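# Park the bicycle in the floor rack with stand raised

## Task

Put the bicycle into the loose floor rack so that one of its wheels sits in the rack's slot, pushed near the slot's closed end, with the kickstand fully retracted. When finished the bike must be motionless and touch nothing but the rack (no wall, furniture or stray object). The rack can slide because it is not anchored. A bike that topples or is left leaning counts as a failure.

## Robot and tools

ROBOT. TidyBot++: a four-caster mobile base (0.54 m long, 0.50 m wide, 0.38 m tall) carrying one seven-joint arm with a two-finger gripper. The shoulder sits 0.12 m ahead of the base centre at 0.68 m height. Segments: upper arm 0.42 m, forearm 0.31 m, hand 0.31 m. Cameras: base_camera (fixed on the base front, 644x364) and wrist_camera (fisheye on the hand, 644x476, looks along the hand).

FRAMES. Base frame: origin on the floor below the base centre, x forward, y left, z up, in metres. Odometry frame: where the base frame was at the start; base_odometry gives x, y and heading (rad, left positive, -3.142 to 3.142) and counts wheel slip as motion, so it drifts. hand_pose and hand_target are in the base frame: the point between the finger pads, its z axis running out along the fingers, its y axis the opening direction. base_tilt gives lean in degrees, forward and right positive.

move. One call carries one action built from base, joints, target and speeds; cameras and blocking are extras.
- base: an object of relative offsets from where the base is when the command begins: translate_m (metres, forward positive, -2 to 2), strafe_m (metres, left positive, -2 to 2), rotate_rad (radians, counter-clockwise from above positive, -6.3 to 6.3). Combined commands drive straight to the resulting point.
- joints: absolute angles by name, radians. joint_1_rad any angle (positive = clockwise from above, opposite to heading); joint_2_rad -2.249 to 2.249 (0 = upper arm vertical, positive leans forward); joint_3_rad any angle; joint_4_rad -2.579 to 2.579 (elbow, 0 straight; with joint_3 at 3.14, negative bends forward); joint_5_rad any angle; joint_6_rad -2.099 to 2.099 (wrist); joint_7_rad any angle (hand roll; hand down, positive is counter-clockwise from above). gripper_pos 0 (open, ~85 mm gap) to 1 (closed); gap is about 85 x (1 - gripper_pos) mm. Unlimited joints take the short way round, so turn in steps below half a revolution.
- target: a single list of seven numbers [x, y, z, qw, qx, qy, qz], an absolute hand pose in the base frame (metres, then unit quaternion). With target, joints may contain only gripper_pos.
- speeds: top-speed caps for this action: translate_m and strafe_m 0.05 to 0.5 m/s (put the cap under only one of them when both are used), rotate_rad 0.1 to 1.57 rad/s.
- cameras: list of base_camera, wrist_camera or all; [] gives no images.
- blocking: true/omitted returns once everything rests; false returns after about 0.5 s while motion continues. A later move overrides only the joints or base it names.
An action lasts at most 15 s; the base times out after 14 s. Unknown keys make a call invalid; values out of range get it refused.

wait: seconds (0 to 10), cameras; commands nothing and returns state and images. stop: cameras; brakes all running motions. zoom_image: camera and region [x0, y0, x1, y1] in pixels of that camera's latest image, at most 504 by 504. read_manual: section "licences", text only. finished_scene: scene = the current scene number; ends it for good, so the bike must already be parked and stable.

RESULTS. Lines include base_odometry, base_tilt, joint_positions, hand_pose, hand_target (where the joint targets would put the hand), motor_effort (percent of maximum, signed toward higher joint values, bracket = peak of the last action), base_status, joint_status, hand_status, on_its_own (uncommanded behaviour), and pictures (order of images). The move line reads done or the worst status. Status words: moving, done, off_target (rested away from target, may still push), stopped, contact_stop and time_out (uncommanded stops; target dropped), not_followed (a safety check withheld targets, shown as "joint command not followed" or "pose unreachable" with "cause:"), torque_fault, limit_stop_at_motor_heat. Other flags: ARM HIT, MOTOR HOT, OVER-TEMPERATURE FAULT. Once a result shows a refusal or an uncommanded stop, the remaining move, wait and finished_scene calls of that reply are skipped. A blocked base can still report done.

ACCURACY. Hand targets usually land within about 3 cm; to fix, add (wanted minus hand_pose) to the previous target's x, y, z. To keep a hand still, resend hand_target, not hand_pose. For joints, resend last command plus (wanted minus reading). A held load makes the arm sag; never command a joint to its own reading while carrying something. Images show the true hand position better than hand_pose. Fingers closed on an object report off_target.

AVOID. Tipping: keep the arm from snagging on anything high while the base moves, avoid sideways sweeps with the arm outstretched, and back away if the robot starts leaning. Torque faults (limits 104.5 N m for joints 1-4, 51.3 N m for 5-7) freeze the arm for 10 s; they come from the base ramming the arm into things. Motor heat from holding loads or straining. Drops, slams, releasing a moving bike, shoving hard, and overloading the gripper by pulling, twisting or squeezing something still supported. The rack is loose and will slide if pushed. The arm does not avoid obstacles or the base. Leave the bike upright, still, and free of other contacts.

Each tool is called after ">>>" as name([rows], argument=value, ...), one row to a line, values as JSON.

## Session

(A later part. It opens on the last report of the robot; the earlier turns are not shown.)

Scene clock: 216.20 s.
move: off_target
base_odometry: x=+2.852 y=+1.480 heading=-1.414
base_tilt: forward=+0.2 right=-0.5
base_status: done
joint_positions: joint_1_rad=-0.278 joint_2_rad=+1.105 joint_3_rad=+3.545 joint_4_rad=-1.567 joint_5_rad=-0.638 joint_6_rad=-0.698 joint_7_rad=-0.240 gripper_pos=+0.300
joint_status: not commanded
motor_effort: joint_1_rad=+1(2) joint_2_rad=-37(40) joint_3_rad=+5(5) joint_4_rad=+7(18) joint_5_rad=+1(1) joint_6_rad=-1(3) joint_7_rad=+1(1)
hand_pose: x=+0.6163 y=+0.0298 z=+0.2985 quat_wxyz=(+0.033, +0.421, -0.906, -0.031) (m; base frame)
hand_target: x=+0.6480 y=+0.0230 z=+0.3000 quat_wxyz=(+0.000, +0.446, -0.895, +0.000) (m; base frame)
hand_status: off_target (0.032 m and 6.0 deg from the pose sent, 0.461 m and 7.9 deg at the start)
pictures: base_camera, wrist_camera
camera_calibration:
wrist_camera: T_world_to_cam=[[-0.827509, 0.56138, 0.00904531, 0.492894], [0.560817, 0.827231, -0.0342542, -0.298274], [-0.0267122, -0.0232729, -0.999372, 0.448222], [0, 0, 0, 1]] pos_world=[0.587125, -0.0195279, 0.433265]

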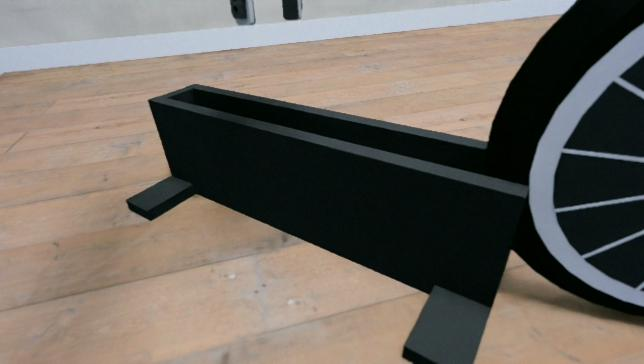

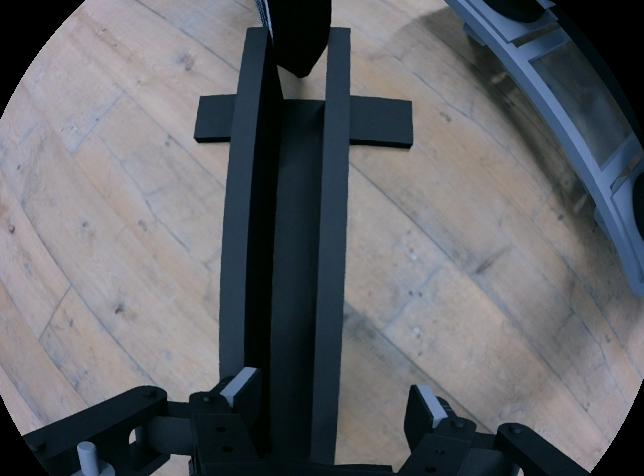

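>>> move(target=[0.648, 0.023, 0.20, 0, 0.446, -0.895, 0], cameras=["wrist_camera"])

Scene clock: 218.97 s.
move: off_target
base_odometry: x=+2.852 y=+1.480 heading=-1.414
base_tilt: forward=+0.2 right=-0.5
base_status: not commanded
joint_positions: joint_1_rad=-0.270 joint_2_rad=+1.319 joint_3_rad=+3.530 joint_4_rad=-1.472 joint_5_rad=-0.740 joint_6_rad=-0.581 joint_7_rad=-0.174 gripper_pos=+0.300
joint_status: not commanded
motor_effort: joint_1_rad=+1(1) joint_2_rad=-38(43) joint_3_rad=+5(6) joint_4_rad=+6(8) joint_5_rad=+1(2) joint_6_rad=+0(2) joint_7_rad=+1(1)
hand_pose: x=+0.6195 y=+0.0196 z=+0.1987 quat_wxyz=(+0.036, +0.427, -0.904, -0.012) (m; base frame)
hand_target: x=+0.6480 y=+0.0230 z=+0.2000 quat_wxyz=(+0.000, +0.446, -0.895, +0.000) (m; base frame)
hand_status: off_target (0.029 m and 5.0 deg from the pose sent, 0.104 m and 6.0 deg at the start)
pictures: wrist_camera
camera_calibration:
wrist_camera: T_world_to_cam=[[-0.835182, 0.549662, -0.018523, 0.512681], [0.54972, 0.833298, -0.058493, -0.283424], [-0.0167162, -0.0590347, -0.998116, 0.342562], [0, 0, 0, 1]] pos_world=[0.589712, -0.025402, 0.334835]

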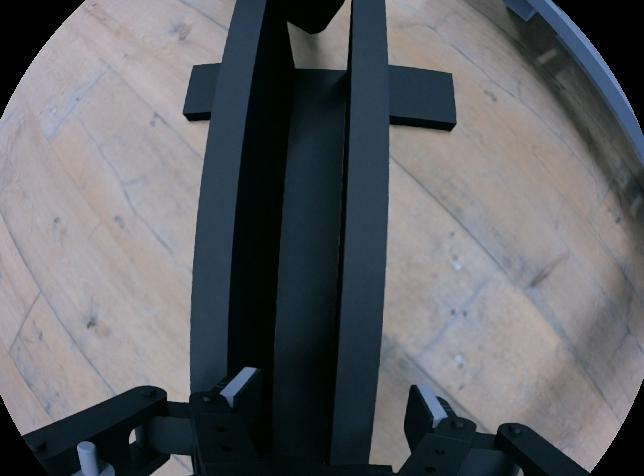

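>>> move(target=[0.640, 0.029, 0.13, 0, 0.454, -0.891, 0], cameras=["wrist_camera"])

Scene clock: 220.60 s.
move: off_target
base_odometry: x=+2.852 y=+1.480 heading=-1.414
base_tilt: forward=+0.2 right=-0.5
base_status: not commanded
joint_positions: joint_1_rad=-0.257 joint_2_rad=+1.460 joint_3_rad=+3.482 joint_4_rad=-1.392 joint_5_rad=-0.783 joint_6_rad=-0.505 joint_7_rad=-0.140 gripper_pos=+0.300
joint_status: not commanded
motor_effort: joint_1_rad=+0(2) joint_2_rad=-39(42) joint_3_rad=+5(7) joint_4_rad=+5(8) joint_5_rad=+2(2) joint_6_rad=+0(1) joint_7_rad=+1(1)
hand_pose: x=+0.6119 y=+0.0278 z=+0.1298 quat_wxyz=(+0.034, +0.438, -0.898, -0.014) (m; base frame)
hand_target: x=+0.6400 y=+0.0290 z=+0.1300 quat_wxyz=(+0.000, +0.454, -0.891, +0.000) (m; base frame)
hand_status: off_target (0.028 m and 4.7 deg from the pose sent, 0.072 m and 5.6 deg at the start)
pictures: wrist_camera
camera_calibration:
wrist_camera: T_world_to_cam=[[-0.848334, 0.529188, -0.0170192, 0.509014], [0.529277, 0.846752, -0.0536471, -0.278629], [-0.0139784, -0.0545185, -0.998415, 0.272355], [0, 0, 0, 1]] pos_world=[0.583093, -0.0185859, 0.265639]

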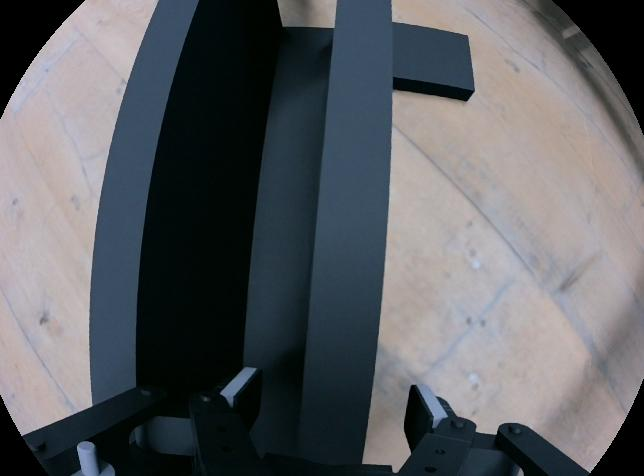

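>>> move(joints={"gripper_pos": 0.95}, cameras=[])

>>> move(target=[0.640, 0.029, 0.20, 0, 0.454, -0.891, 0])

Scene clock: 222.13 s.
move: off_target
base_odometry: x=+2.852 y=+1.480 heading=-1.414
base_tilt: forward=+0.2 right=-0.5
base_status: not commanded
joint_positions: joint_1_rad=-0.256 joint_2_rad=+1.460 joint_3_rad=+3.481 joint_4_rad=-1.391 joint_5_rad=-0.786 joint_6_rad=-0.488 joint_7_rad=-0.139 gripper_pos=+0.800
joint_status: gripper_pos off_target (ended at +0.800, target +0.950)
motor_effort: joint_1_rad=+1(3) joint_2_rad=-37(42) joint_3_rad=+4(6) joint_4_rad=+4(8) joint_5_rad=+1(2) joint_6_rad=-1(4) joint_7_rad=+1(2)
hand_pose: x=+0.6178 y=+0.0258 z=+0.1299 quat_wxyz=(+0.028, +0.437, -0.899, -0.007) (m; base frame)
hand_target: x=+0.6400 y=+0.0290 z=+0.1300 quat_wxyz=(+0.000, +0.454, -0.891, +0.000) (m; base frame)
hand_status: not commanded
pictures: none
No camera images: "cameras" was empty.

Scene clock: 223.23 s.
move: off_target
base_odometry: x=+2.852 y=+1.480 heading=-1.414
base_tilt: forward=+0.2 right=-0.5
base_status: not commanded
joint_positions: joint_1_rad=-0.261 joint_2_rad=+1.385 joint_3_rad=+3.486 joint_4_rad=-1.467 joint_5_rad=-0.786 joint_6_rad=-0.488 joint_7_rad=-0.128 gripper_pos=+0.800
joint_status: not commanded
motor_effort: joint_1_rad=+0(3) joint_2_rad=-50(51) joint_3_rad=+7(9) joint_4_rad=+6(6) joint_5_rad=+1(3) joint_6_rad=-3(4) joint_7_rad=+0(2)
hand_pose: x=+0.6133 y=+0.0250 z=+0.1611 quat_wxyz=(+0.026, +0.433, -0.901, -0.007) (m; base frame)
hand_target: x=+0.6400 y=+0.0290 z=+0.2000 quat_wxyz=(+0.000, +0.454, -0.891, +0.000) (m; base frame)
hand_status: off_target (0.047 m and 4.1 deg from the pose sent, 0.074 m and 4.0 deg at the start)
pictures: base_camera, wrist_camera
camera_calibration:
wrist_camera: T_world_to_cam=[[-0.841655, 0.538765, -0.0367195, 0.510987], [0.539987, 0.840356, -0.0470719, -0.282787], [0.00549669, -0.0594464, -0.998216, 0.291713], [0, 0, 0, 1]] pos_world=[0.581172, -0.0203192, 0.296644]

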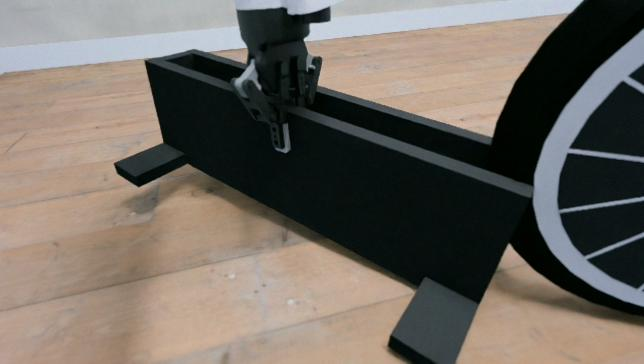

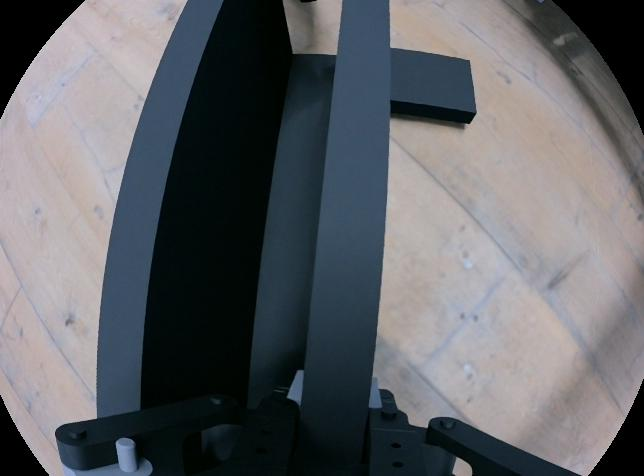

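>>> move(base={"translate_m": 0.11, "strafe_m": 0.165}, speeds={"translate_m": 0.15})

Scene clock: 225.83 s.
move: done
base_odometry: x=+3.032 y=+1.397 heading=-1.414
base_tilt: forward=+0.2 right=-0.5
base_status: done
joint_positions: joint_1_rad=-0.274 joint_2_rad=+1.368 joint_3_rad=+3.497 joint_4_rad=-1.485 joint_5_rad=-0.788 joint_6_rad=-0.488 joint_7_rad=-0.124 gripper_pos=+0.800
joint_status: not commanded
motor_effort: joint_1_rad=+0(6) joint_2_rad=-48(54) joint_3_rad=+8(10) joint_4_rad=+7(10) joint_5_rad=+1(3) joint_6_rad=+0(4) joint_7_rad=+1(2)
hand_pose: x=+0.6128 y=+0.0245 z=+0.1692 quat_wxyz=(+0.027, +0.435, -0.900, -0.003) (m; base frame)
hand_target: x=+0.6400 y=+0.0290 z=+0.2000 quat_wxyz=(+0.000, +0.454, -0.891, +0.000) (m; base frame)
hand_status: not commanded
pictures: base_camera, wrist_camera
camera_calibration:
wrist_camera: T_world_to_cam=[[-0.844794, 0.533285, -0.0439287, 0.51444], [0.535016, 0.843202, -0.0526166, -0.277831], [0.00898112, -0.0679527, -0.997648, 0.29774], [0, 0, 0, 1]] pos_world=[0.580566, -0.0198429, 0.30502]

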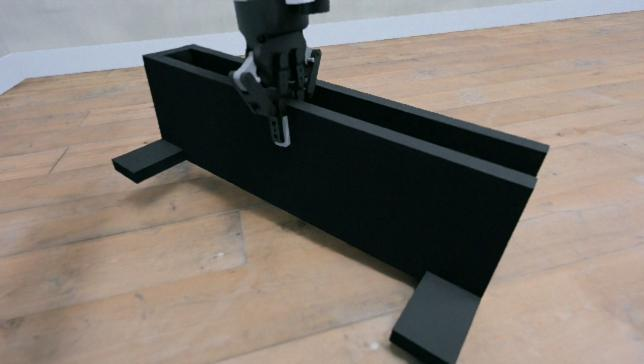

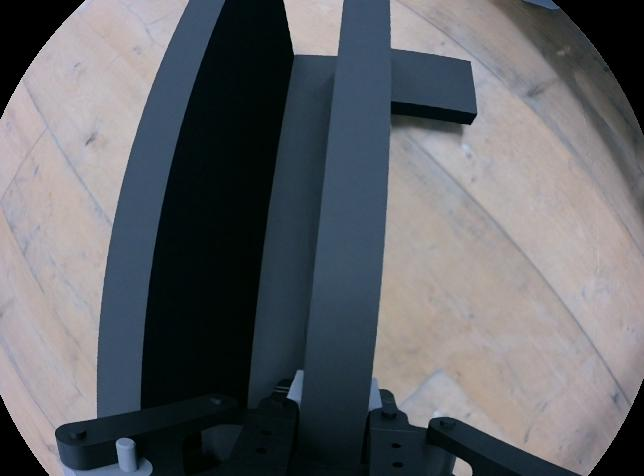

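>>> move(target=[0.640, 0.029, 0.17, 0, 0.788, -0.616, 0], cameras=[])

>>> move(target=[0.640, 0.029, 0.135, 0, 0.788, -0.616, 0])

Scene clock: 230.10 s.
move: off_target
base_odometry: x=+3.032 y=+1.397 heading=-1.414
base_tilt: forward=+0.2 right=-0.5
base_status: not commanded
joint_positions: joint_1_rad=-0.194 joint_2_rad=+1.377 joint_3_rad=+3.396 joint_4_rad=-1.461 joint_5_rad=-0.601 joint_6_rad=-0.447 joint_7_rad=+0.558 gripper_pos=+0.800
joint_status: not commanded
motor_effort: joint_1_rad=+0(2) joint_2_rad=-45(49) joint_3_rad=+1(8) joint_4_rad=+6(8) joint_5_rad=+1(2) joint_6_rad=-3(3) joint_7_rad=+2(2)
hand_pose: x=+0.6104 y=+0.0175 z=+0.1587 quat_wxyz=(+0.025, +0.752, -0.659, -0.020) (m; base frame)
hand_target: x=+0.6400 y=+0.0290 z=+0.1700 quat_wxyz=(+0.000, +0.788, -0.616, +0.000) (m; base frame)
hand_status: off_target (0.034 m and 7.4 deg from the pose sent, 0.028 m and 52.4 deg at the start)
pictures: none
No camera images: "cameras" was empty.

Scene clock: 231.63 s.
move: off_target
base_odometry: x=+3.032 y=+1.397 heading=-1.414
base_tilt: forward=+0.2 right=-0.5
base_status: not commanded
joint_positions: joint_1_rad=-0.190 joint_2_rad=+1.436 joint_3_rad=+3.381 joint_4_rad=-1.394 joint_5_rad=-0.601 joint_6_rad=-0.423 joint_7_rad=+0.565 gripper_pos=+0.800
joint_status: not commanded
motor_effort: joint_1_rad=+0(2) joint_2_rad=-40(45) joint_3_rad=+2(3) joint_4_rad=+4(6) joint_5_rad=+1(2) joint_6_rad=-4(5) joint_7_rad=+1(2)
hand_pose: x=+0.6249 y=+0.0230 z=+0.1339 quat_wxyz=(+0.016, +0.759, -0.650, -0.011) (m; base frame)
hand_target: x=+0.6400 y=+0.0290 z=+0.1350 quat_wxyz=(+0.000, +0.788, -0.616, +0.000) (m; base frame)
hand_status: off_target (0.016 m and 5.6 deg from the pose sent, 0.040 m and 7.4 deg at the start)
pictures: base_camera, wrist_camera
camera_calibration:
wrist_camera: T_world_to_cam=[[-0.966071, -0.255347, -0.0387785, 0.617125], [-0.255183, 0.966849, -0.00921288, 0.200308], [0.0398454, 0.000995292, -0.999205, 0.24163], [0, 0, 0, 1]] pos_world=[0.637675, -0.0363268, 0.267214]

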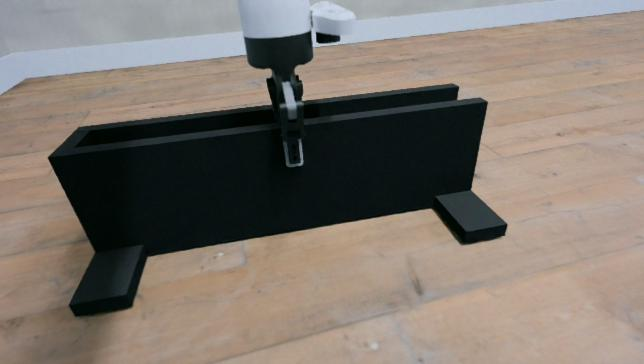

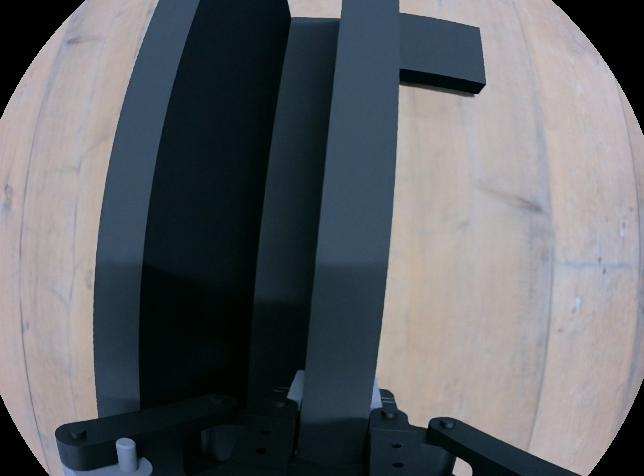

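>>> move(joints={"gripper_pos": 0.3}, cameras=[])

>>> move(target=[0.63, 0.029, 0.28, 0, 0.788, -0.616, 0], cameras=[])

>>> move(joints={"joint_1_rad": 0.5, "joint_2_rad": -0.15, "joint_3_rad": 3.14, "joint_4_rad": -1.75, "joint_5_rad": 0, "joint_6_rad": -1.25, "joint_7_rad": 0.5}, base={"translate_m": -0.3})

Scene clock: 233.43 s.
move: done
base_odometry: x=+3.032 y=+1.397 heading=-1.414
base_tilt: forward=+0.2 right=-0.5
base_status: not commanded
joint_positions: joint_1_rad=-0.190 joint_2_rad=+1.436 joint_3_rad=+3.376 joint_4_rad=-1.393 joint_5_rad=-0.601 joint_6_rad=-0.422 joint_7_rad=+0.567 gripper_pos=+0.300
joint_status: all done
motor_effort: joint_1_rad=+1(1) joint_2_rad=-40(40) joint_3_rad=+3(4) joint_4_rad=+5(6) joint_5_rad=+0(2) joint_6_rad=+0(3) joint_7_rad=+1(2)
hand_pose: x=+0.6244 y=+0.0261 z=+0.1334 quat_wxyz=(+0.014, +0.760, -0.649, -0.013) (m; base frame)
hand_target: x=+0.6400 y=+0.0290 z=+0.1350 quat_wxyz=(+0.000, +0.788, -0.616, +0.000) (m; base frame)
hand_status: not commanded
pictures: none
No camera images: "cameras" was empty.

Scene clock: 235.00 s.
move: off_target
base_odometry: x=+3.032 y=+1.397 heading=-1.414
base_tilt: forward=+0.2 right=-0.5
base_status: not commanded
joint_positions: joint_1_rad=-0.207 joint_2_rad=+1.112 joint_3_rad=+3.389 joint_4_rad=-1.578 joint_5_rad=-0.554 joint_6_rad=-0.449 joint_7_rad=+0.567 gripper_pos=+0.300
joint_status: not commanded
motor_effort: joint_1_rad=+1(1) joint_2_rad=-38(43) joint_3_rad=+3(4) joint_4_rad=+9(9) joint_5_rad=+0(2) joint_6_rad=+1(1) joint_7_rad=+1(1)
hand_pose: x=+0.6583 y=+0.0356 z=+0.2809 quat_wxyz=(-0.030, +0.764, -0.644, +0.023) (m; base frame)
hand_target: x=+0.6300 y=+0.0290 z=+0.2800 quat_wxyz=(+0.000, +0.788, -0.616, +0.000) (m; base frame)
hand_status: off_target (0.029 m and 6.0 deg from the pose sent, 0.147 m and 5.4 deg at the start)
pictures: none
No camera images: "cameras" was empty.

Scene clock: 237.53 s.
move: done
base_odometry: x=+2.986 y=+1.694 heading=-1.415
base_tilt: forward=+0.1 right=-0.5
base_status: done
joint_positions: joint_1_rad=+0.487 joint_2_rad=-0.143 joint_3_rad=+3.164 joint_4_rad=-1.723 joint_5_rad=-0.039 joint_6_rad=-1.190 joint_7_rad=+0.567 gripper_pos=+0.300
joint_status: all done
motor_effort: joint_1_rad=+1(2) joint_2_rad=-13(42) joint_3_rad=+0(4) joint_4_rad=+21(21) joint_5_rad=+1(2) joint_6_rad=+3(4) joint_7_rad=+1(2)
hand_pose: x=+0.4461 y=-0.1685 z=+0.8059 quat_wxyz=(-0.065, +0.712, -0.677, +0.174) (m; base frame)
hand_target: x=+0.4190 y=-0.1617 z=+0.7905 quat_wxyz=(-0.041, +0.700, -0.699, +0.139) (m; base frame)
hand_status: not commanded
pictures: base_camera, wrist_camera
camera_calibration:
wrist_camera: T_world_to_cam=[[-0.9054, -0.186408, -0.381448, 0.682254], [-0.115399, 0.972682, -0.201426, 0.439503], [0.408575, -0.138353, -0.902178, 0.654192], [0, 0, 0, 1]] pos_world=[0.401144, -0.20981, 0.938969]

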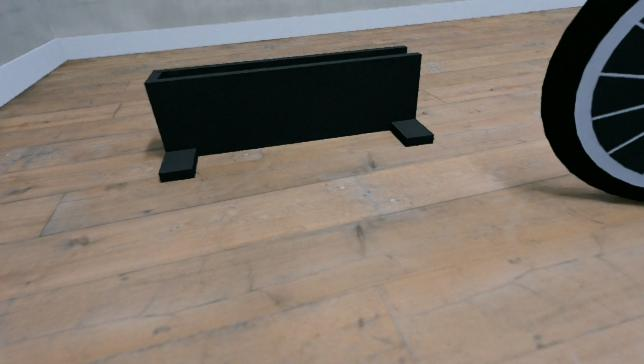

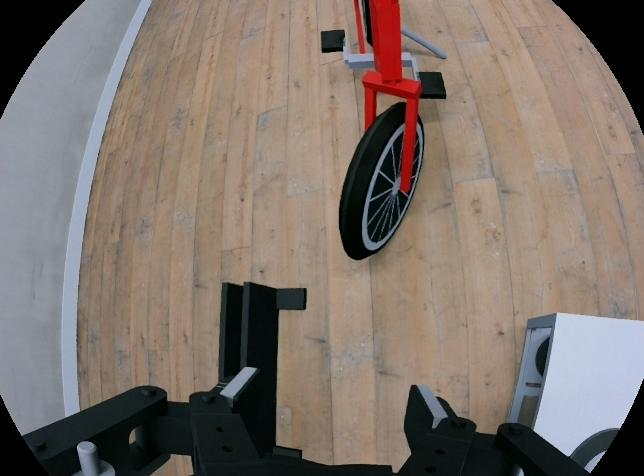

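>>> move(target=[0.63, 0.029, 0.28, 0, 0.788, -0.616, 0], cameras=[])

>>> move(base={"translate_m": 0.30}, speeds={"translate_m": 0.3})

Scene clock: 247.23 s.
move: off_target
base_odometry: x=+2.986 y=+1.694 heading=-1.415
base_tilt: forward=+0.2 right=-0.5
base_status: not commanded
joint_positions: joint_1_rad=-0.208 joint_2_rad=+1.103 joint_3_rad=+3.387 joint_4_rad=-1.619 joint_5_rad=-0.479 joint_6_rad=-0.563 joint_7_rad=+0.567 gripper_pos=+0.300
joint_status: not commanded
motor_effort: joint_1_rad=+1(2) joint_2_rad=-38(39) joint_3_rad=+3(3) joint_4_rad=+8(21) joint_5_rad=+1(2) joint_6_rad=-1(4) joint_7_rad=+1(1)
hand_pose: x=+0.5997 y=+0.0367 z=+0.2796 quat_wxyz=(+0.016, +0.783, -0.621, -0.038) (m; base frame)
hand_target: x=+0.6300 y=+0.0290 z=+0.2800 quat_wxyz=(+0.000, +0.788, -0.616, +0.000) (m; base frame)
hand_status: off_target (0.031 m and 4.8 deg from the pose sent, 0.591 m and 24.1 deg at the start)
pictures: none
No camera images: "cameras" was empty.

Scene clock: 249.20 s.
move: done
base_odometry: x=+3.033 y=+1.397 heading=-1.414
base_tilt: forward=+0.2 right=-0.5
base_status: done
joint_positions: joint_1_rad=-0.211 joint_2_rad=+1.103 joint_3_rad=+3.389 joint_4_rad=-1.612 joint_5_rad=-0.481 joint_6_rad=-0.557 joint_7_rad=+0.567 gripper_pos=+0.300
joint_status: not commanded
motor_effort: joint_1_rad=+1(3) joint_2_rad=-39(39) joint_3_rad=+3(4) joint_4_rad=+6(9) joint_5_rad=+1(2) joint_6_rad=-1(2) joint_7_rad=+1(1)
hand_pose: x=+0.6063 y=+0.0371 z=+0.2804 quat_wxyz=(+0.012, +0.784, -0.620, -0.032) (m; base frame)
hand_target: x=+0.6300 y=+0.0290 z=+0.2800 quat_wxyz=(+0.000, +0.788, -0.616, +0.000) (m; base frame)
hand_status: not commanded
pictures: base_camera, wrist_camera
camera_calibration:
wrist_camera: T_world_to_cam=[[-0.944452, -0.327945, -0.0215243, 0.593237], [-0.328495, 0.943992, 0.0311301, 0.21722], [0.0101098, 0.0364715, -0.999284, 0.405418], [0, 0, 0, 1]] pos_world=[0.627541, -0.0252913, 0.411135]

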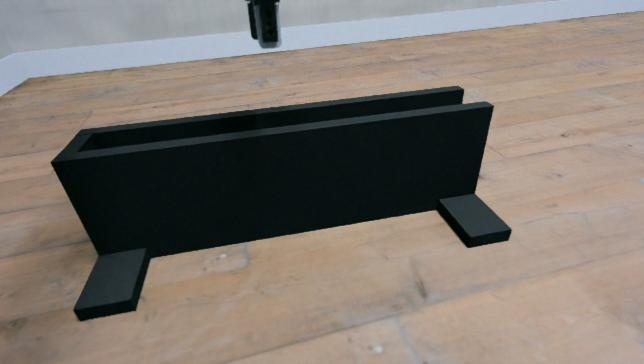

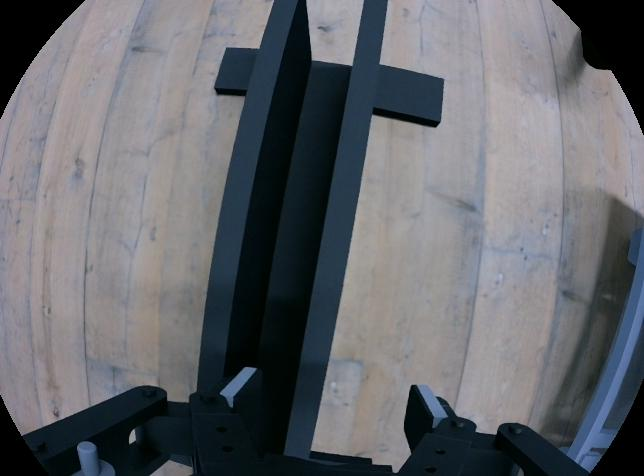

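>>> move(target=[0.640, 0.029, 0.17, 0, 0.788, -0.616, 0], cameras=["wrist_camera"])

Scene clock: 252.13 s.
move: off_target
base_odometry: x=+3.033 y=+1.397 heading=-1.414
base_tilt: forward=+0.2 right=-0.5
base_status: not commanded
joint_positions: joint_1_rad=-0.199 joint_2_rad=+1.358 joint_3_rad=+3.387 joint_4_rad=-1.457 joint_5_rad=-0.535 joint_6_rad=-0.471 joint_7_rad=+0.567 gripper_pos=+0.300
joint_status: not commanded
motor_effort: joint_1_rad=+1(1) joint_2_rad=-38(42) joint_3_rad=+3(4) joint_4_rad=+5(8) joint_5_rad=+1(2) joint_6_rad=-1(1) joint_7_rad=+1(1)
hand_pose: x=+0.6107 y=+0.0224 z=+0.1686 quat_wxyz=(+0.031, +0.776, -0.629, -0.025) (m; base frame)
hand_target: x=+0.6400 y=+0.0290 z=+0.1700 quat_wxyz=(+0.000, +0.788, -0.616, +0.000) (m; base frame)
hand_status: off_target (0.030 m and 4.9 deg from the pose sent, 0.116 m and 4.0 deg at the start)
pictures: wrist_camera
camera_calibration:
wrist_camera: T_world_to_cam=[[-0.9516, -0.307336, 0.00133009, 0.590154], [-0.307338, 0.951599, -0.00175149, 0.22846], [-0.000727419, -0.00207551, -0.999998, 0.301801], [0, 0, 0, 1]] pos_world=[0.632025, -0.0354, 0.301415]

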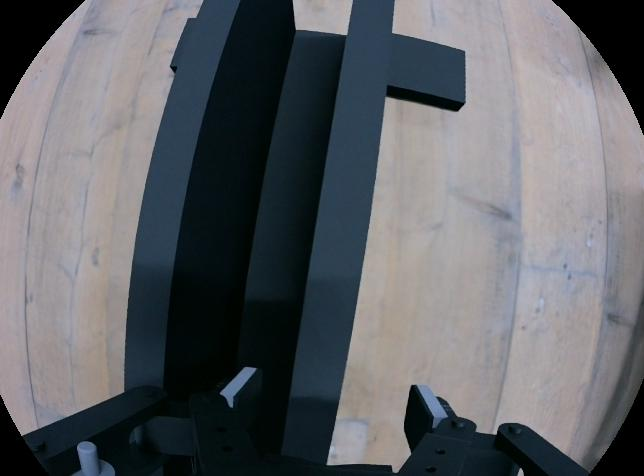

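>>> move(target=[0.640, 0.029, 0.133, 0, 0.758, -0.652, 0], cameras=[])

>>> move(joints={"gripper_pos": 0.95}, cameras=["wrist_camera"])

Scene clock: 253.63 s.
move: off_target
base_odometry: x=+3.033 y=+1.397 heading=-1.414
base_tilt: forward=+0.2 right=-0.5
base_status: not commanded
joint_positions: joint_1_rad=-0.199 joint_2_rad=+1.437 joint_3_rad=+3.387 joint_4_rad=-1.391 joint_5_rad=-0.576 joint_6_rad=-0.451 joint_7_rad=+0.567 gripper_pos=+0.300
joint_status: not commanded
motor_effort: joint_1_rad=+0(1) joint_2_rad=-39(42) joint_3_rad=+3(4) joint_4_rad=+5(7) joint_5_rad=+1(2) joint_6_rad=+0(2) joint_7_rad=+1(1)
hand_pose: x=+0.6168 y=+0.0245 z=+0.1345 quat_wxyz=(+0.026, +0.770, -0.637, -0.021) (m; base frame)
hand_target: x=+0.6400 y=+0.0290 z=+0.1330 quat_wxyz=(+0.000, +0.758, -0.652, +0.000) (m; base frame)
hand_status: off_target (0.024 m and 4.3 deg from the pose sent, 0.047 m and 5.6 deg at the start)
pictures: none
No camera images: "cameras" was empty.

Scene clock: 255.13 s.
move: off_target
base_odometry: x=+3.033 y=+1.397 heading=-1.414
base_tilt: forward=+0.2 right=-0.5
base_status: not commanded
joint_positions: joint_1_rad=-0.196 joint_2_rad=+1.433 joint_3_rad=+3.385 joint_4_rad=-1.386 joint_5_rad=-0.585 joint_6_rad=-0.437 joint_7_rad=+0.567 gripper_pos=+0.800
joint_status: gripper_pos off_target (ended at +0.800, target +0.950)
motor_effort: joint_1_rad=+0(2) joint_2_rad=-39(43) joint_3_rad=+4(4) joint_4_rad=+4(6) joint_5_rad=+1(3) joint_6_rad=-2(3) joint_7_rad=+1(2)
hand_pose: x=+0.6258 y=+0.0244 z=+0.1362 quat_wxyz=(+0.018, +0.767, -0.641, -0.012) (m; base frame)
hand_target: x=+0.6400 y=+0.0290 z=+0.1330 quat_wxyz=(+0.000, +0.758, -0.652, +0.000) (m; base frame)
hand_status: not commanded
pictures: wrist_camera
camera_calibration:
wrist_camera: T_world_to_cam=[[-0.959812, -0.278773, -0.032349, 0.614222], [-0.278604, 0.960357, -0.00971505, 0.214063], [0.0337748, -0.000312089, -0.999429, 0.247753], [0, 0, 0, 1]] pos_world=[0.640809, -0.0342714, 0.269561]

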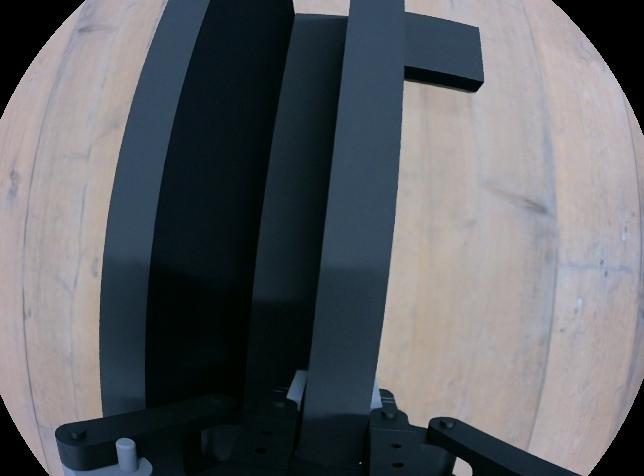

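>>> move(target=[0.640, 0.029, 0.20, 0, 0.809, -0.588, 0], cameras=[])

>>> move(base={"translate_m": -0.461}, speeds={"translate_m": 0.3})

Scene clock: 256.93 s.
move: off_target
base_odometry: x=+3.033 y=+1.397 heading=-1.414
base_tilt: forward=+0.2 right=-0.5
base_status: not commanded
joint_positions: joint_1_rad=-0.196 joint_2_rad=+1.359 joint_3_rad=+3.378 joint_4_rad=-1.481 joint_5_rad=-0.559 joint_6_rad=-0.437 joint_7_rad=+0.612 gripper_pos=+0.800
joint_status: not commanded
motor_effort: joint_1_rad=+0(1) joint_2_rad=-49(50) joint_3_rad=+5(5) joint_4_rad=+7(10) joint_5_rad=+1(2) joint_6_rad=+0(3) joint_7_rad=+1(1)
hand_pose: x=+0.6065 y=+0.0227 z=+0.1651 quat_wxyz=(+0.026, +0.782, -0.623, -0.022) (m; base frame)
hand_target: x=+0.6400 y=+0.0290 z=+0.2000 quat_wxyz=(+0.000, +0.809, -0.588, +0.000) (m; base frame)
hand_status: off_target (0.049 m and 6.4 deg from the pose sent, 0.066 m and 8.1 deg at the start)
pictures: none
No camera images: "cameras" was empty.

Scene clock: 259.43 s.
move: done
base_odometry: x=+2.961 y=+1.853 heading=-1.414
base_tilt: forward=+0.2 right=-0.5
base_status: done
joint_positions: joint_1_rad=-0.193 joint_2_rad=+1.353 joint_3_rad=+3.375 joint_4_rad=-1.487 joint_5_rad=-0.559 joint_6_rad=-0.437 joint_7_rad=+0.612 gripper_pos=+0.800
joint_status: not commanded
motor_effort: joint_1_rad=+1(2) joint_2_rad=-49(51) joint_3_rad=+5(6) joint_4_rad=+7(11) joint_5_rad=+0(2) joint_6_rad=+0(3) joint_7_rad=+1(1)
hand_pose: x=+0.6059 y=+0.0229 z=+0.1674 quat_wxyz=(+0.025, +0.781, -0.624, -0.023) (m; base frame)
hand_target: x=+0.6400 y=+0.0290 z=+0.2000 quat_wxyz=(+0.000, +0.809, -0.588, +0.000) (m; base frame)
hand_status: not commanded
pictures: base_camera, wrist_camera
camera_calibration:
wrist_camera: T_world_to_cam=[[-0.947358, -0.320009, -0.0103307, 0.585477], [-0.320043, 0.947401, 0.00180579, 0.233688], [0.00920943, 0.00501699, -0.999945, 0.294386], [0, 0, 0, 1]] pos_world=[0.626736, -0.0355156, 0.299996]

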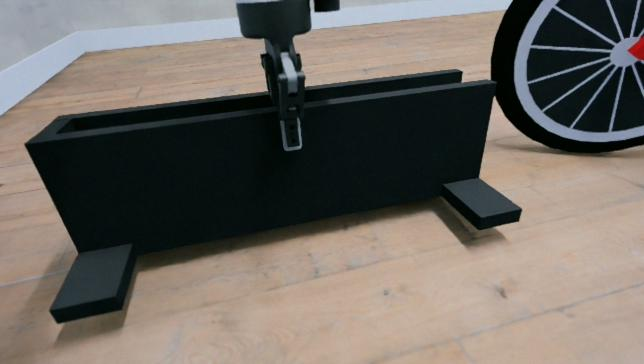

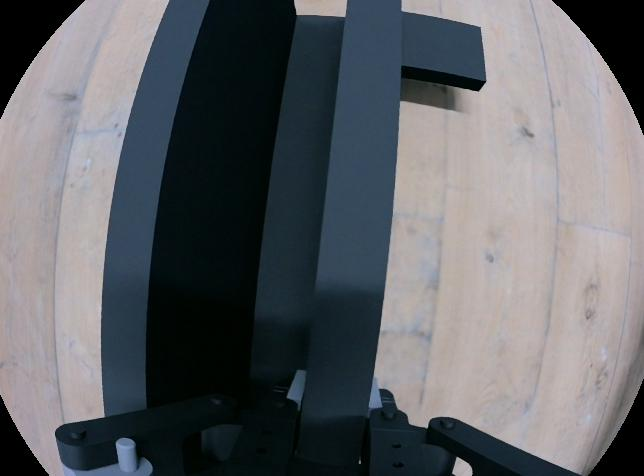

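>>> move(base={"strafe_m": -0.10}, target=[0.640, 0.029, 0.19, 0, 0.836, -0.549, 0], speeds={"strafe_m": 0.1})

Scene clock: 262.57 s.
move: off_target
base_odometry: x=+2.862 y=+1.837 heading=-1.414
base_tilt: forward=+0.2 right=-0.5
base_status: done
joint_positions: joint_1_rad=-0.175 joint_2_rad=+1.360 joint_3_rad=+3.351 joint_4_rad=-1.483 joint_5_rad=-0.538 joint_6_rad=-0.437 joint_7_rad=+0.694 gripper_pos=+0.800
joint_status: not commanded
motor_effort: joint_1_rad=+0(3) joint_2_rad=-50(50) joint_3_rad=+4(6) joint_4_rad=+7(8) joint_5_rad=+0(2) joint_6_rad=+1(1) joint_7_rad=+1(2)
hand_pose: x=+0.6018 y=+0.0260 z=+0.1632 quat_wxyz=(+0.021, +0.808, -0.588, -0.032) (m; base frame)
hand_target: x=+0.6400 y=+0.0290 z=+0.1900 quat_wxyz=(+0.000, +0.836, -0.549, +0.000) (m; base frame)
hand_status: off_target (0.047 m and 7.0 deg from the pose sent, 0.041 m and 11.4 deg at the start)
pictures: base_camera, wrist_camera
camera_calibration:
wrist_camera: T_world_to_cam=[[-0.91494, -0.40351, -0.00798451, 0.564836], [-0.403579, 0.914593, 0.0253857, 0.276762], [-0.00294082, 0.0264488, -0.999646, 0.296991], [0, 0, 0, 1]] pos_world=[0.62936, -0.0330627, 0.29437]

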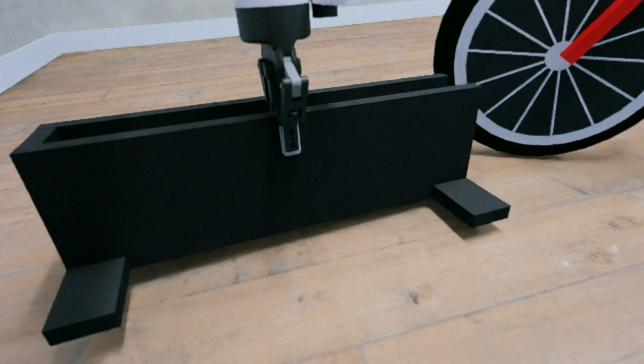

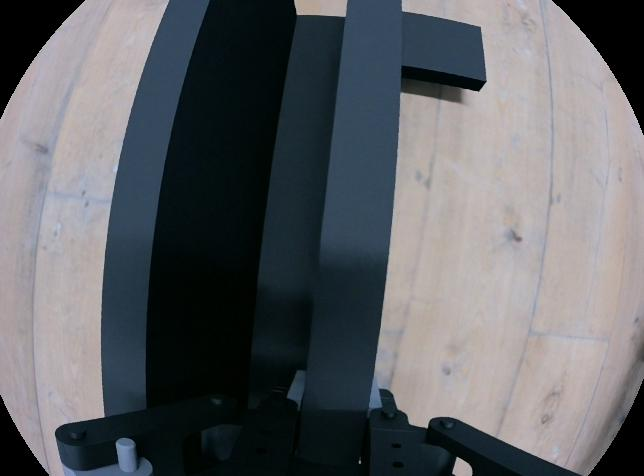

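>>> move(target=[0.645, 0.026, 0.155, 0, 0.836, -0.549, 0], cameras=[])

>>> move(target=[0.643, 0.026, 0.133, 0, 0.836, -0.549, 0], cameras=[])

>>> move(joints={"gripper_pos": 0.3})

Scene clock: 264.37 s.
move: off_target
base_odometry: x=+2.862 y=+1.837 heading=-1.414
base_tilt: forward=+0.2 right=-0.5
base_status: not commanded
joint_positions: joint_1_rad=-0.173 joint_2_rad=+1.415 joint_3_rad=+3.351 joint_4_rad=-1.413 joint_5_rad=-0.538 joint_6_rad=-0.428 joint_7_rad=+0.694 gripper_pos=+0.800
joint_status: not commanded
motor_effort: joint_1_rad=+0(1) joint_2_rad=-45(49) joint_3_rad=+3(5) joint_4_rad=+5(8) joint_5_rad=+1(2) joint_6_rad=-1(4) joint_7_rad=+1(2)
hand_pose: x=+0.6168 y=+0.0257 z=+0.1412 quat_wxyz=(+0.016, +0.812, -0.583, -0.023) (m; base frame)
hand_target: x=+0.6450 y=+0.0260 z=+0.1550 quat_wxyz=(+0.000, +0.836, -0.549, +0.000) (m; base frame)
hand_status: off_target (0.031 m and 5.8 deg from the pose sent, 0.044 m and 7.0 deg at the start)
pictures: none
No camera images: "cameras" was empty.

Scene clock: 265.10 s.
move: off_target
base_odometry: x=+2.862 y=+1.837 heading=-1.414
base_tilt: forward=+0.2 right=-0.5
base_status: not commanded
joint_positions: joint_1_rad=-0.171 joint_2_rad=+1.430 joint_3_rad=+3.351 joint_4_rad=-1.379 joint_5_rad=-0.538 joint_6_rad=-0.425 joint_7_rad=+0.694 gripper_pos=+0.800
joint_status: not commanded
motor_effort: joint_1_rad=+0(1) joint_2_rad=-41(44) joint_3_rad=+3(3) joint_4_rad=+5(7) joint_5_rad=+1(2) joint_6_rad=-2(3) joint_7_rad=+1(1)
hand_pose: x=+0.6302 y=+0.0264 z=+0.1365 quat_wxyz=(+0.010, +0.814, -0.581, -0.014) (m; base frame)
hand_target: x=+0.6430 y=+0.0260 z=+0.1330 quat_wxyz=(+0.000, +0.836, -0.549, +0.000) (m; base frame)
hand_status: off_target (0.013 m and 4.9 deg from the pose sent, 0.027 m and 5.8 deg at the start)
pictures: none
No camera images: "cameras" was empty.

Scene clock: 266.00 s.
move: done
base_odometry: x=+2.862 y=+1.837 heading=-1.414
base_tilt: forward=+0.2 right=-0.5
base_status: not commanded
joint_positions: joint_1_rad=-0.171 joint_2_rad=+1.430 joint_3_rad=+3.351 joint_4_rad=-1.378 joint_5_rad=-0.538 joint_6_rad=-0.425 joint_7_rad=+0.694 gripper_pos=+0.300
joint_status: all done
motor_effort: joint_1_rad=+0(1) joint_2_rad=-39(41) joint_3_rad=+3(3) joint_4_rad=+6(7) joint_5_rad=+1(2) joint_6_rad=+0(3) joint_7_rad=+1(1)
hand_pose: x=+0.6304 y=+0.0265 z=+0.1365 quat_wxyz=(+0.010, +0.814, -0.581, -0.014) (m; base frame)
hand_target: x=+0.6430 y=+0.0260 z=+0.1330 quat_wxyz=(+0.000, +0.836, -0.549, +0.000) (m; base frame)
hand_status: not commanded
pictures: base_camera, wrist_camera
camera_calibration:
wrist_camera: T_world_to_cam=[[-0.906564, -0.419571, -0.0458446, 0.591223], [-0.420243, 0.907394, 0.00569782, 0.301937], [0.0392084, 0.0244313, -0.998932, 0.243764], [0, 0, 0, 1]] pos_world=[0.653311, -0.031871, 0.268888]

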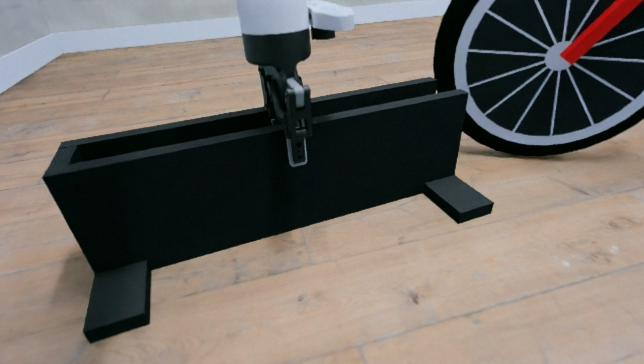

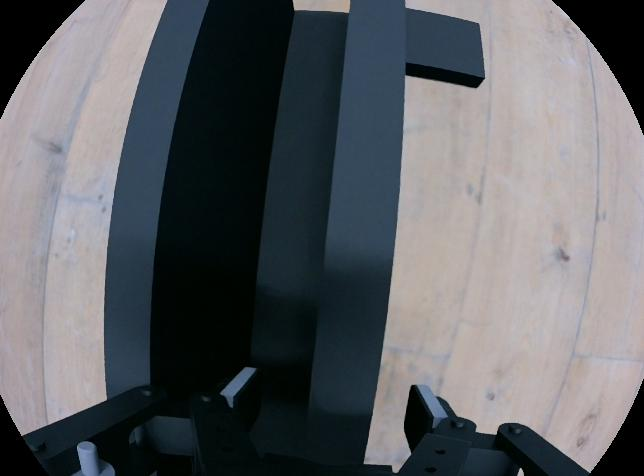

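>>> move(target=[0.62, 0.026, 0.28, 0, 0.836, -0.549, 0], cameras=[])

>>> move(joints={"joint_1_rad": 0.2, "joint_2_rad": -0.15, "joint_3_rad": 3.14, "joint_4_rad": -1.75, "joint_5_rad": 0, "joint_6_rad": -1.25, "joint_7_rad": 0.2}, base={"translate_m": -0.15, "strafe_m": -0.1})

Scene clock: 268.67 s.
move: off_target
base_odometry: x=+2.862 y=+1.837 heading=-1.414
base_tilt: forward=+0.2 right=-0.5
base_status: not commanded
joint_positions: joint_1_rad=-0.183 joint_2_rad=+1.098 joint_3_rad=+3.354 joint_4_rad=-1.615 joint_5_rad=-0.515 joint_6_rad=-0.425 joint_7_rad=+0.694 gripper_pos=+0.300
joint_status: not commanded
motor_effort: joint_1_rad=+1(1) joint_2_rad=-40(43) joint_3_rad=+2(3) joint_4_rad=+9(9) joint_5_rad=+1(2) joint_6_rad=+0(1) joint_7_rad=+1(1)
hand_pose: x=+0.6443 y=+0.0342 z=+0.2805 quat_wxyz=(-0.026, +0.809, -0.587, +0.018) (m; base frame)
hand_target: x=+0.6200 y=+0.0260 z=+0.2800 quat_wxyz=(+0.000, +0.836, -0.549, +0.000) (m; base frame)
hand_status: off_target (0.026 m and 6.4 deg from the pose sent, 0.144 m and 4.9 deg at the start)
pictures: none
No camera images: "cameras" was empty.

Scene clock: 271.20 s.
move: done
base_odometry: x=+2.739 y=+1.970 heading=-1.414
base_tilt: forward=+0.2 right=-0.5
base_status: done
joint_positions: joint_1_rad=+0.186 joint_2_rad=-0.144 joint_3_rad=+3.164 joint_4_rad=-1.723 joint_5_rad=-0.039 joint_6_rad=-1.190 joint_7_rad=+0.276 gripper_pos=+0.300
joint_status: all done
motor_effort: joint_1_rad=+0(4) joint_2_rad=-12(41) joint_3_rad=+0(4) joint_4_rad=+20(20) joint_5_rad=+1(2) joint_6_rad=+3(4) joint_7_rad=+1(2)
hand_pose: x=+0.4812 y=-0.0642 z=+0.8060 quat_wxyz=(-0.113, +0.715, -0.674, +0.148) (m; base frame)
hand_target: x=+0.4534 y=-0.0658 z=+0.7905 quat_wxyz=(-0.080, +0.700, -0.699, +0.121) (m; base frame)
hand_status: not commanded
pictures: base_camera, wrist_camera
camera_calibration:
wrist_camera: T_world_to_cam=[[-0.889446, -0.171478, -0.423652, 0.760868], [-0.140095, 0.984618, -0.104408, 0.276541], [0.435039, -0.0335139, -0.899787, 0.646426], [0, 0, 0, 1]] pos_world=[0.434272, -0.120151, 0.932863]

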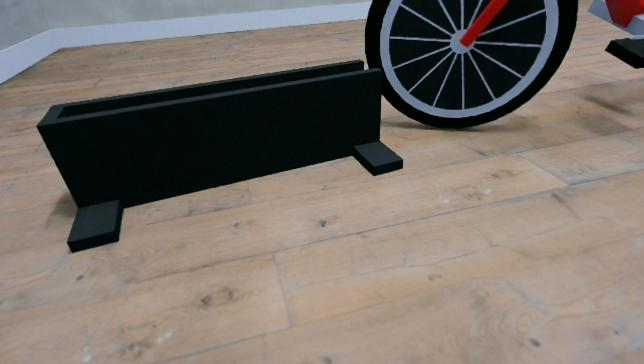

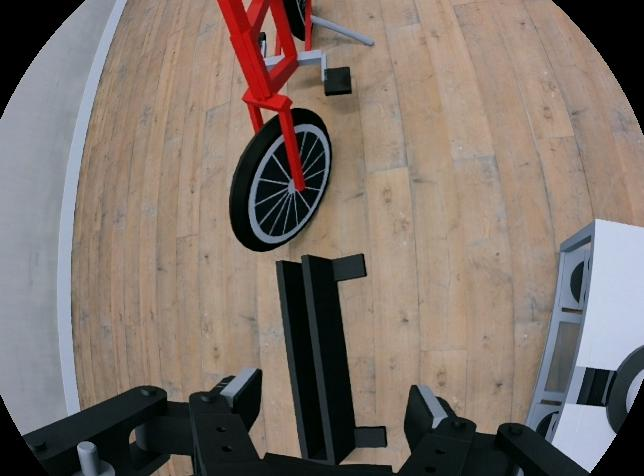

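>>> move(base={"strafe_m": -0.6, "translate_m": 0.1}, joints={"joint_1_rad": 0.0, "joint_2_rad": -0.15, "joint_3_rad": 3.14, "joint_4_rad": -1.75, "joint_5_rad": 0, "joint_6_rad": -1.25, "joint_7_rad": 1.3})

Scene clock: 277.70 s.
move: done
base_odometry: x=+2.162 y=+1.778 heading=-1.414
base_tilt: forward=+0.2 right=-0.5
base_status: done
joint_positions: joint_1_rad=+0.008 joint_2_rad=-0.144 joint_3_rad=+3.157 joint_4_rad=-1.724 joint_5_rad=-0.030 joint_6_rad=-1.194 joint_7_rad=+1.226 gripper_pos=+0.300
joint_status: all done
motor_effort: joint_1_rad=+0(2) joint_2_rad=-13(13) joint_3_rad=+0(2) joint_4_rad=+19(21) joint_5_rad=+0(2) joint_6_rad=+3(5) joint_7_rad=+1(2)
hand_pose: x=+0.4852 y=+0.0016 z=+0.8052 quat_wxyz=(-0.045, +0.966, -0.182, +0.178) (m; base frame)
hand_target: x=+0.4598 y=+0.0019 z=+0.7905 quat_wxyz=(-0.020, +0.980, -0.133, +0.144) (m; base frame)
hand_status: not commanded
pictures: base_camera, wrist_camera
camera_calibration:
wrist_camera: T_world_to_cam=[[-0.215857, -0.958084, -0.188362, 0.260278], [-0.896575, 0.270887, -0.350391, 0.778536], [0.386729, 0.0932462, -0.917467, 0.683685], [0, 0, 0, 1]] pos_world=[0.489798, -0.0252781, 0.949077]

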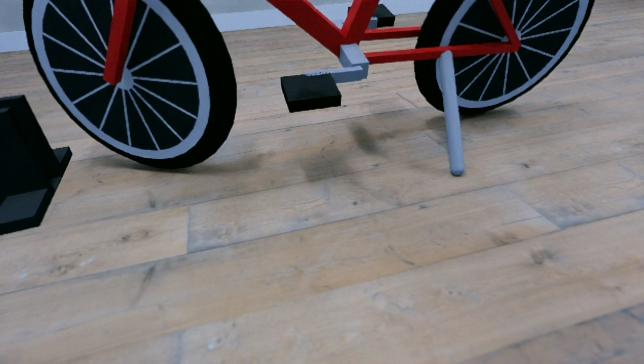

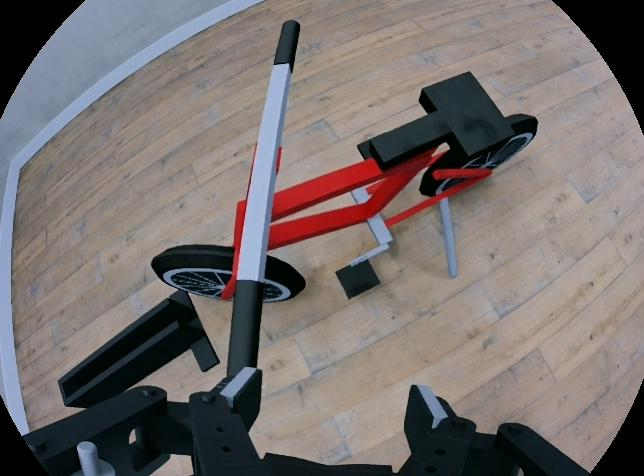

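>>> zoom_image(camera="wrist_camera", region=[180, 120, 340, 310])

Scaled by 2.653.

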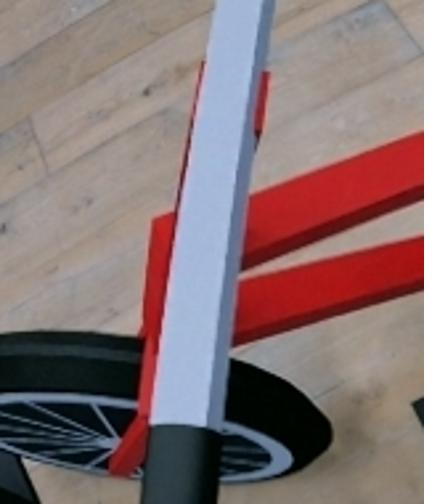

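>>> move(base={"translate_m": 0.27}, target=[0.42, 0.051, 0.76, 0, 0.990, -0.139, 0], speeds={"translate_m": 0.2}, cameras=["wrist_camera"])

Scene clock: 284.47 s.
move: off_target
base_odometry: x=+2.204 y=+1.511 heading=-1.415
base_tilt: forward=+0.2 right=-0.5
base_status: done
joint_positions: joint_1_rad=-0.083 joint_2_rad=-0.013 joint_3_rad=+3.089 joint_4_rad=-1.699 joint_5_rad=-0.030 joint_6_rad=-1.415 joint_7_rad=+1.187 gripper_pos=+0.300
joint_status: not commanded
motor_effort: joint_1_rad=+0(2) joint_2_rad=-14(17) joint_3_rad=+0(1) joint_4_rad=+18(20) joint_5_rad=+0(1) joint_6_rad=+0(4) joint_7_rad=+1(1)
hand_pose: x=+0.4334 y=+0.0534 z=+0.7555 quat_wxyz=(-0.019, +0.992, -0.126, +0.016) (m; base frame)
hand_target: x=+0.4200 y=+0.0510 z=+0.7600 quat_wxyz=(+0.000, +0.990, -0.139, +0.000) (m; base frame)
hand_status: off_target (0.014 m and 3.2 deg from the pose sent, 0.093 m and 21.8 deg at the start)
pictures: wrist_camera
camera_calibration:
wrist_camera: T_world_to_cam=[[-0.144408, -0.982726, -0.115738, 0.204902], [-0.987863, 0.149939, -0.0405501, 0.512536], [0.0572032, 0.108477, -0.992452, 0.851948], [0, 0, 0, 1]] pos_world=[0.487171, 0.0320963, 0.890016]

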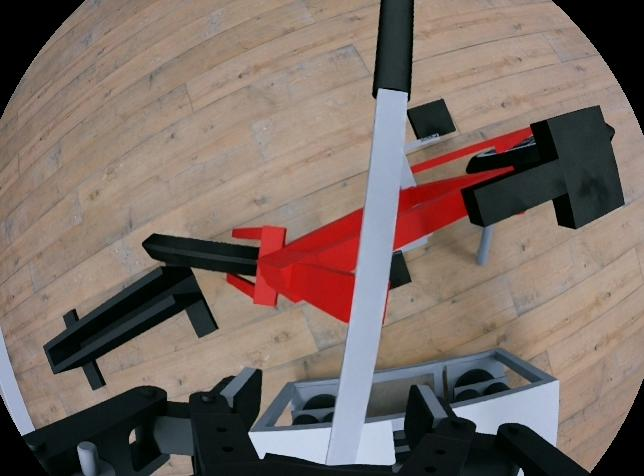

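>>> move(target=[0.438, 0.051, 0.665, 0, 0.990, -0.139, 0], cameras=["wrist_camera"])

Scene clock: 286.20 s.
move: off_target
base_odometry: x=+2.204 y=+1.511 heading=-1.415
base_tilt: forward=+0.2 right=-0.5
base_status: not commanded
joint_positions: joint_1_rad=-0.110 joint_2_rad=+0.079 joint_3_rad=+3.089 joint_4_rad=-1.875 joint_5_rad=-0.030 joint_6_rad=-1.221 joint_7_rad=+1.187 gripper_pos=+0.300
joint_status: not commanded
motor_effort: joint_1_rad=+1(1) joint_2_rad=-18(19) joint_3_rad=+0(0) joint_4_rad=+16(18) joint_5_rad=+0(1) joint_6_rad=-1(1) joint_7_rad=+1(1)
hand_pose: x=+0.4270 y=+0.0607 z=+0.6727 quat_wxyz=(-0.011, +0.993, -0.116, -0.021) (m; base frame)
hand_target: x=+0.4380 y=+0.0510 z=+0.6650 quat_wxyz=(+0.000, +0.990, -0.139, +0.000) (m; base frame)
hand_status: off_target (0.017 m and 3.8 deg from the pose sent, 0.091 m and 3.2 deg at the start)
pictures: wrist_camera
camera_calibration:
wrist_camera: T_world_to_cam=[[-0.130875, -0.986549, -0.0979474, 0.184067], [-0.991219, 0.128327, 0.0319023, 0.455785], [-0.0189039, 0.101262, -0.99468, 0.803807], [0, 0, 0, 1]] pos_world=[0.491067, 0.0417064, 0.80302]

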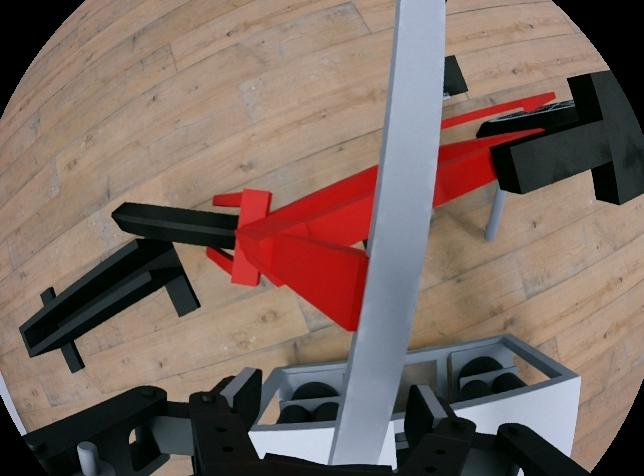

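>>> move(target=[0.445, 0.036, 0.612, 0, 0.983, -0.182, 0], cameras=["wrist_camera"])

Scene clock: 288.10 s.
move: off_target
base_odometry: x=+2.204 y=+1.511 heading=-1.415
base_tilt: forward=+0.2 right=-0.5
base_status: not commanded
joint_positions: joint_1_rad=-0.113 joint_2_rad=+0.148 joint_3_rad=+3.142 joint_4_rad=-1.980 joint_5_rad=-0.030 joint_6_rad=-1.045 joint_7_rad=+1.175 gripper_pos=+0.300
joint_status: not commanded
motor_effort: joint_1_rad=+1(2) joint_2_rad=-15(20) joint_3_rad=+0(1) joint_4_rad=+13(17) joint_5_rad=+1(2) joint_6_rad=+0(2) joint_7_rad=+1(1)
hand_pose: x=+0.4349 y=+0.0455 z=+0.6206 quat_wxyz=(-0.009, +0.989, -0.148, -0.018) (m; base frame)
hand_target: x=+0.4450 y=+0.0360 z=+0.6120 quat_wxyz=(+0.000, +0.983, -0.182, +0.000) (m; base frame)
hand_status: off_target (0.016 m and 4.5 deg from the pose sent, 0.068 m and 8.1 deg at the start)
pictures: wrist_camera
camera_calibration:
wrist_camera: T_world_to_cam=[[-0.195098, -0.976464, -0.0919445, 0.188724], [-0.980737, 0.193314, 0.0280118, 0.462142], [-0.00957836, 0.0956384, -0.99537, 0.750308], [0, 0, 0, 1]] pos_world=[0.497246, 0.0231849, 0.751241]

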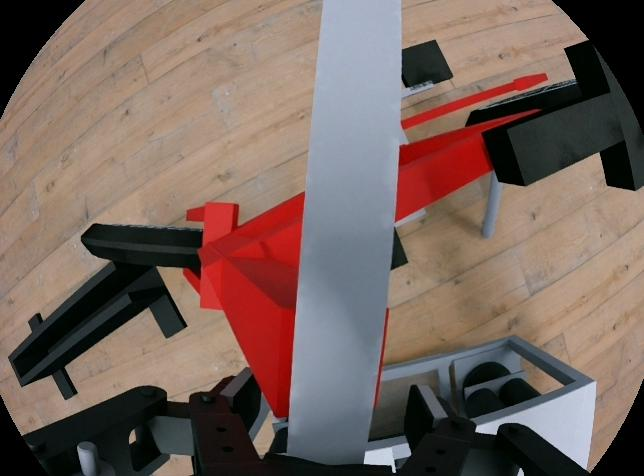

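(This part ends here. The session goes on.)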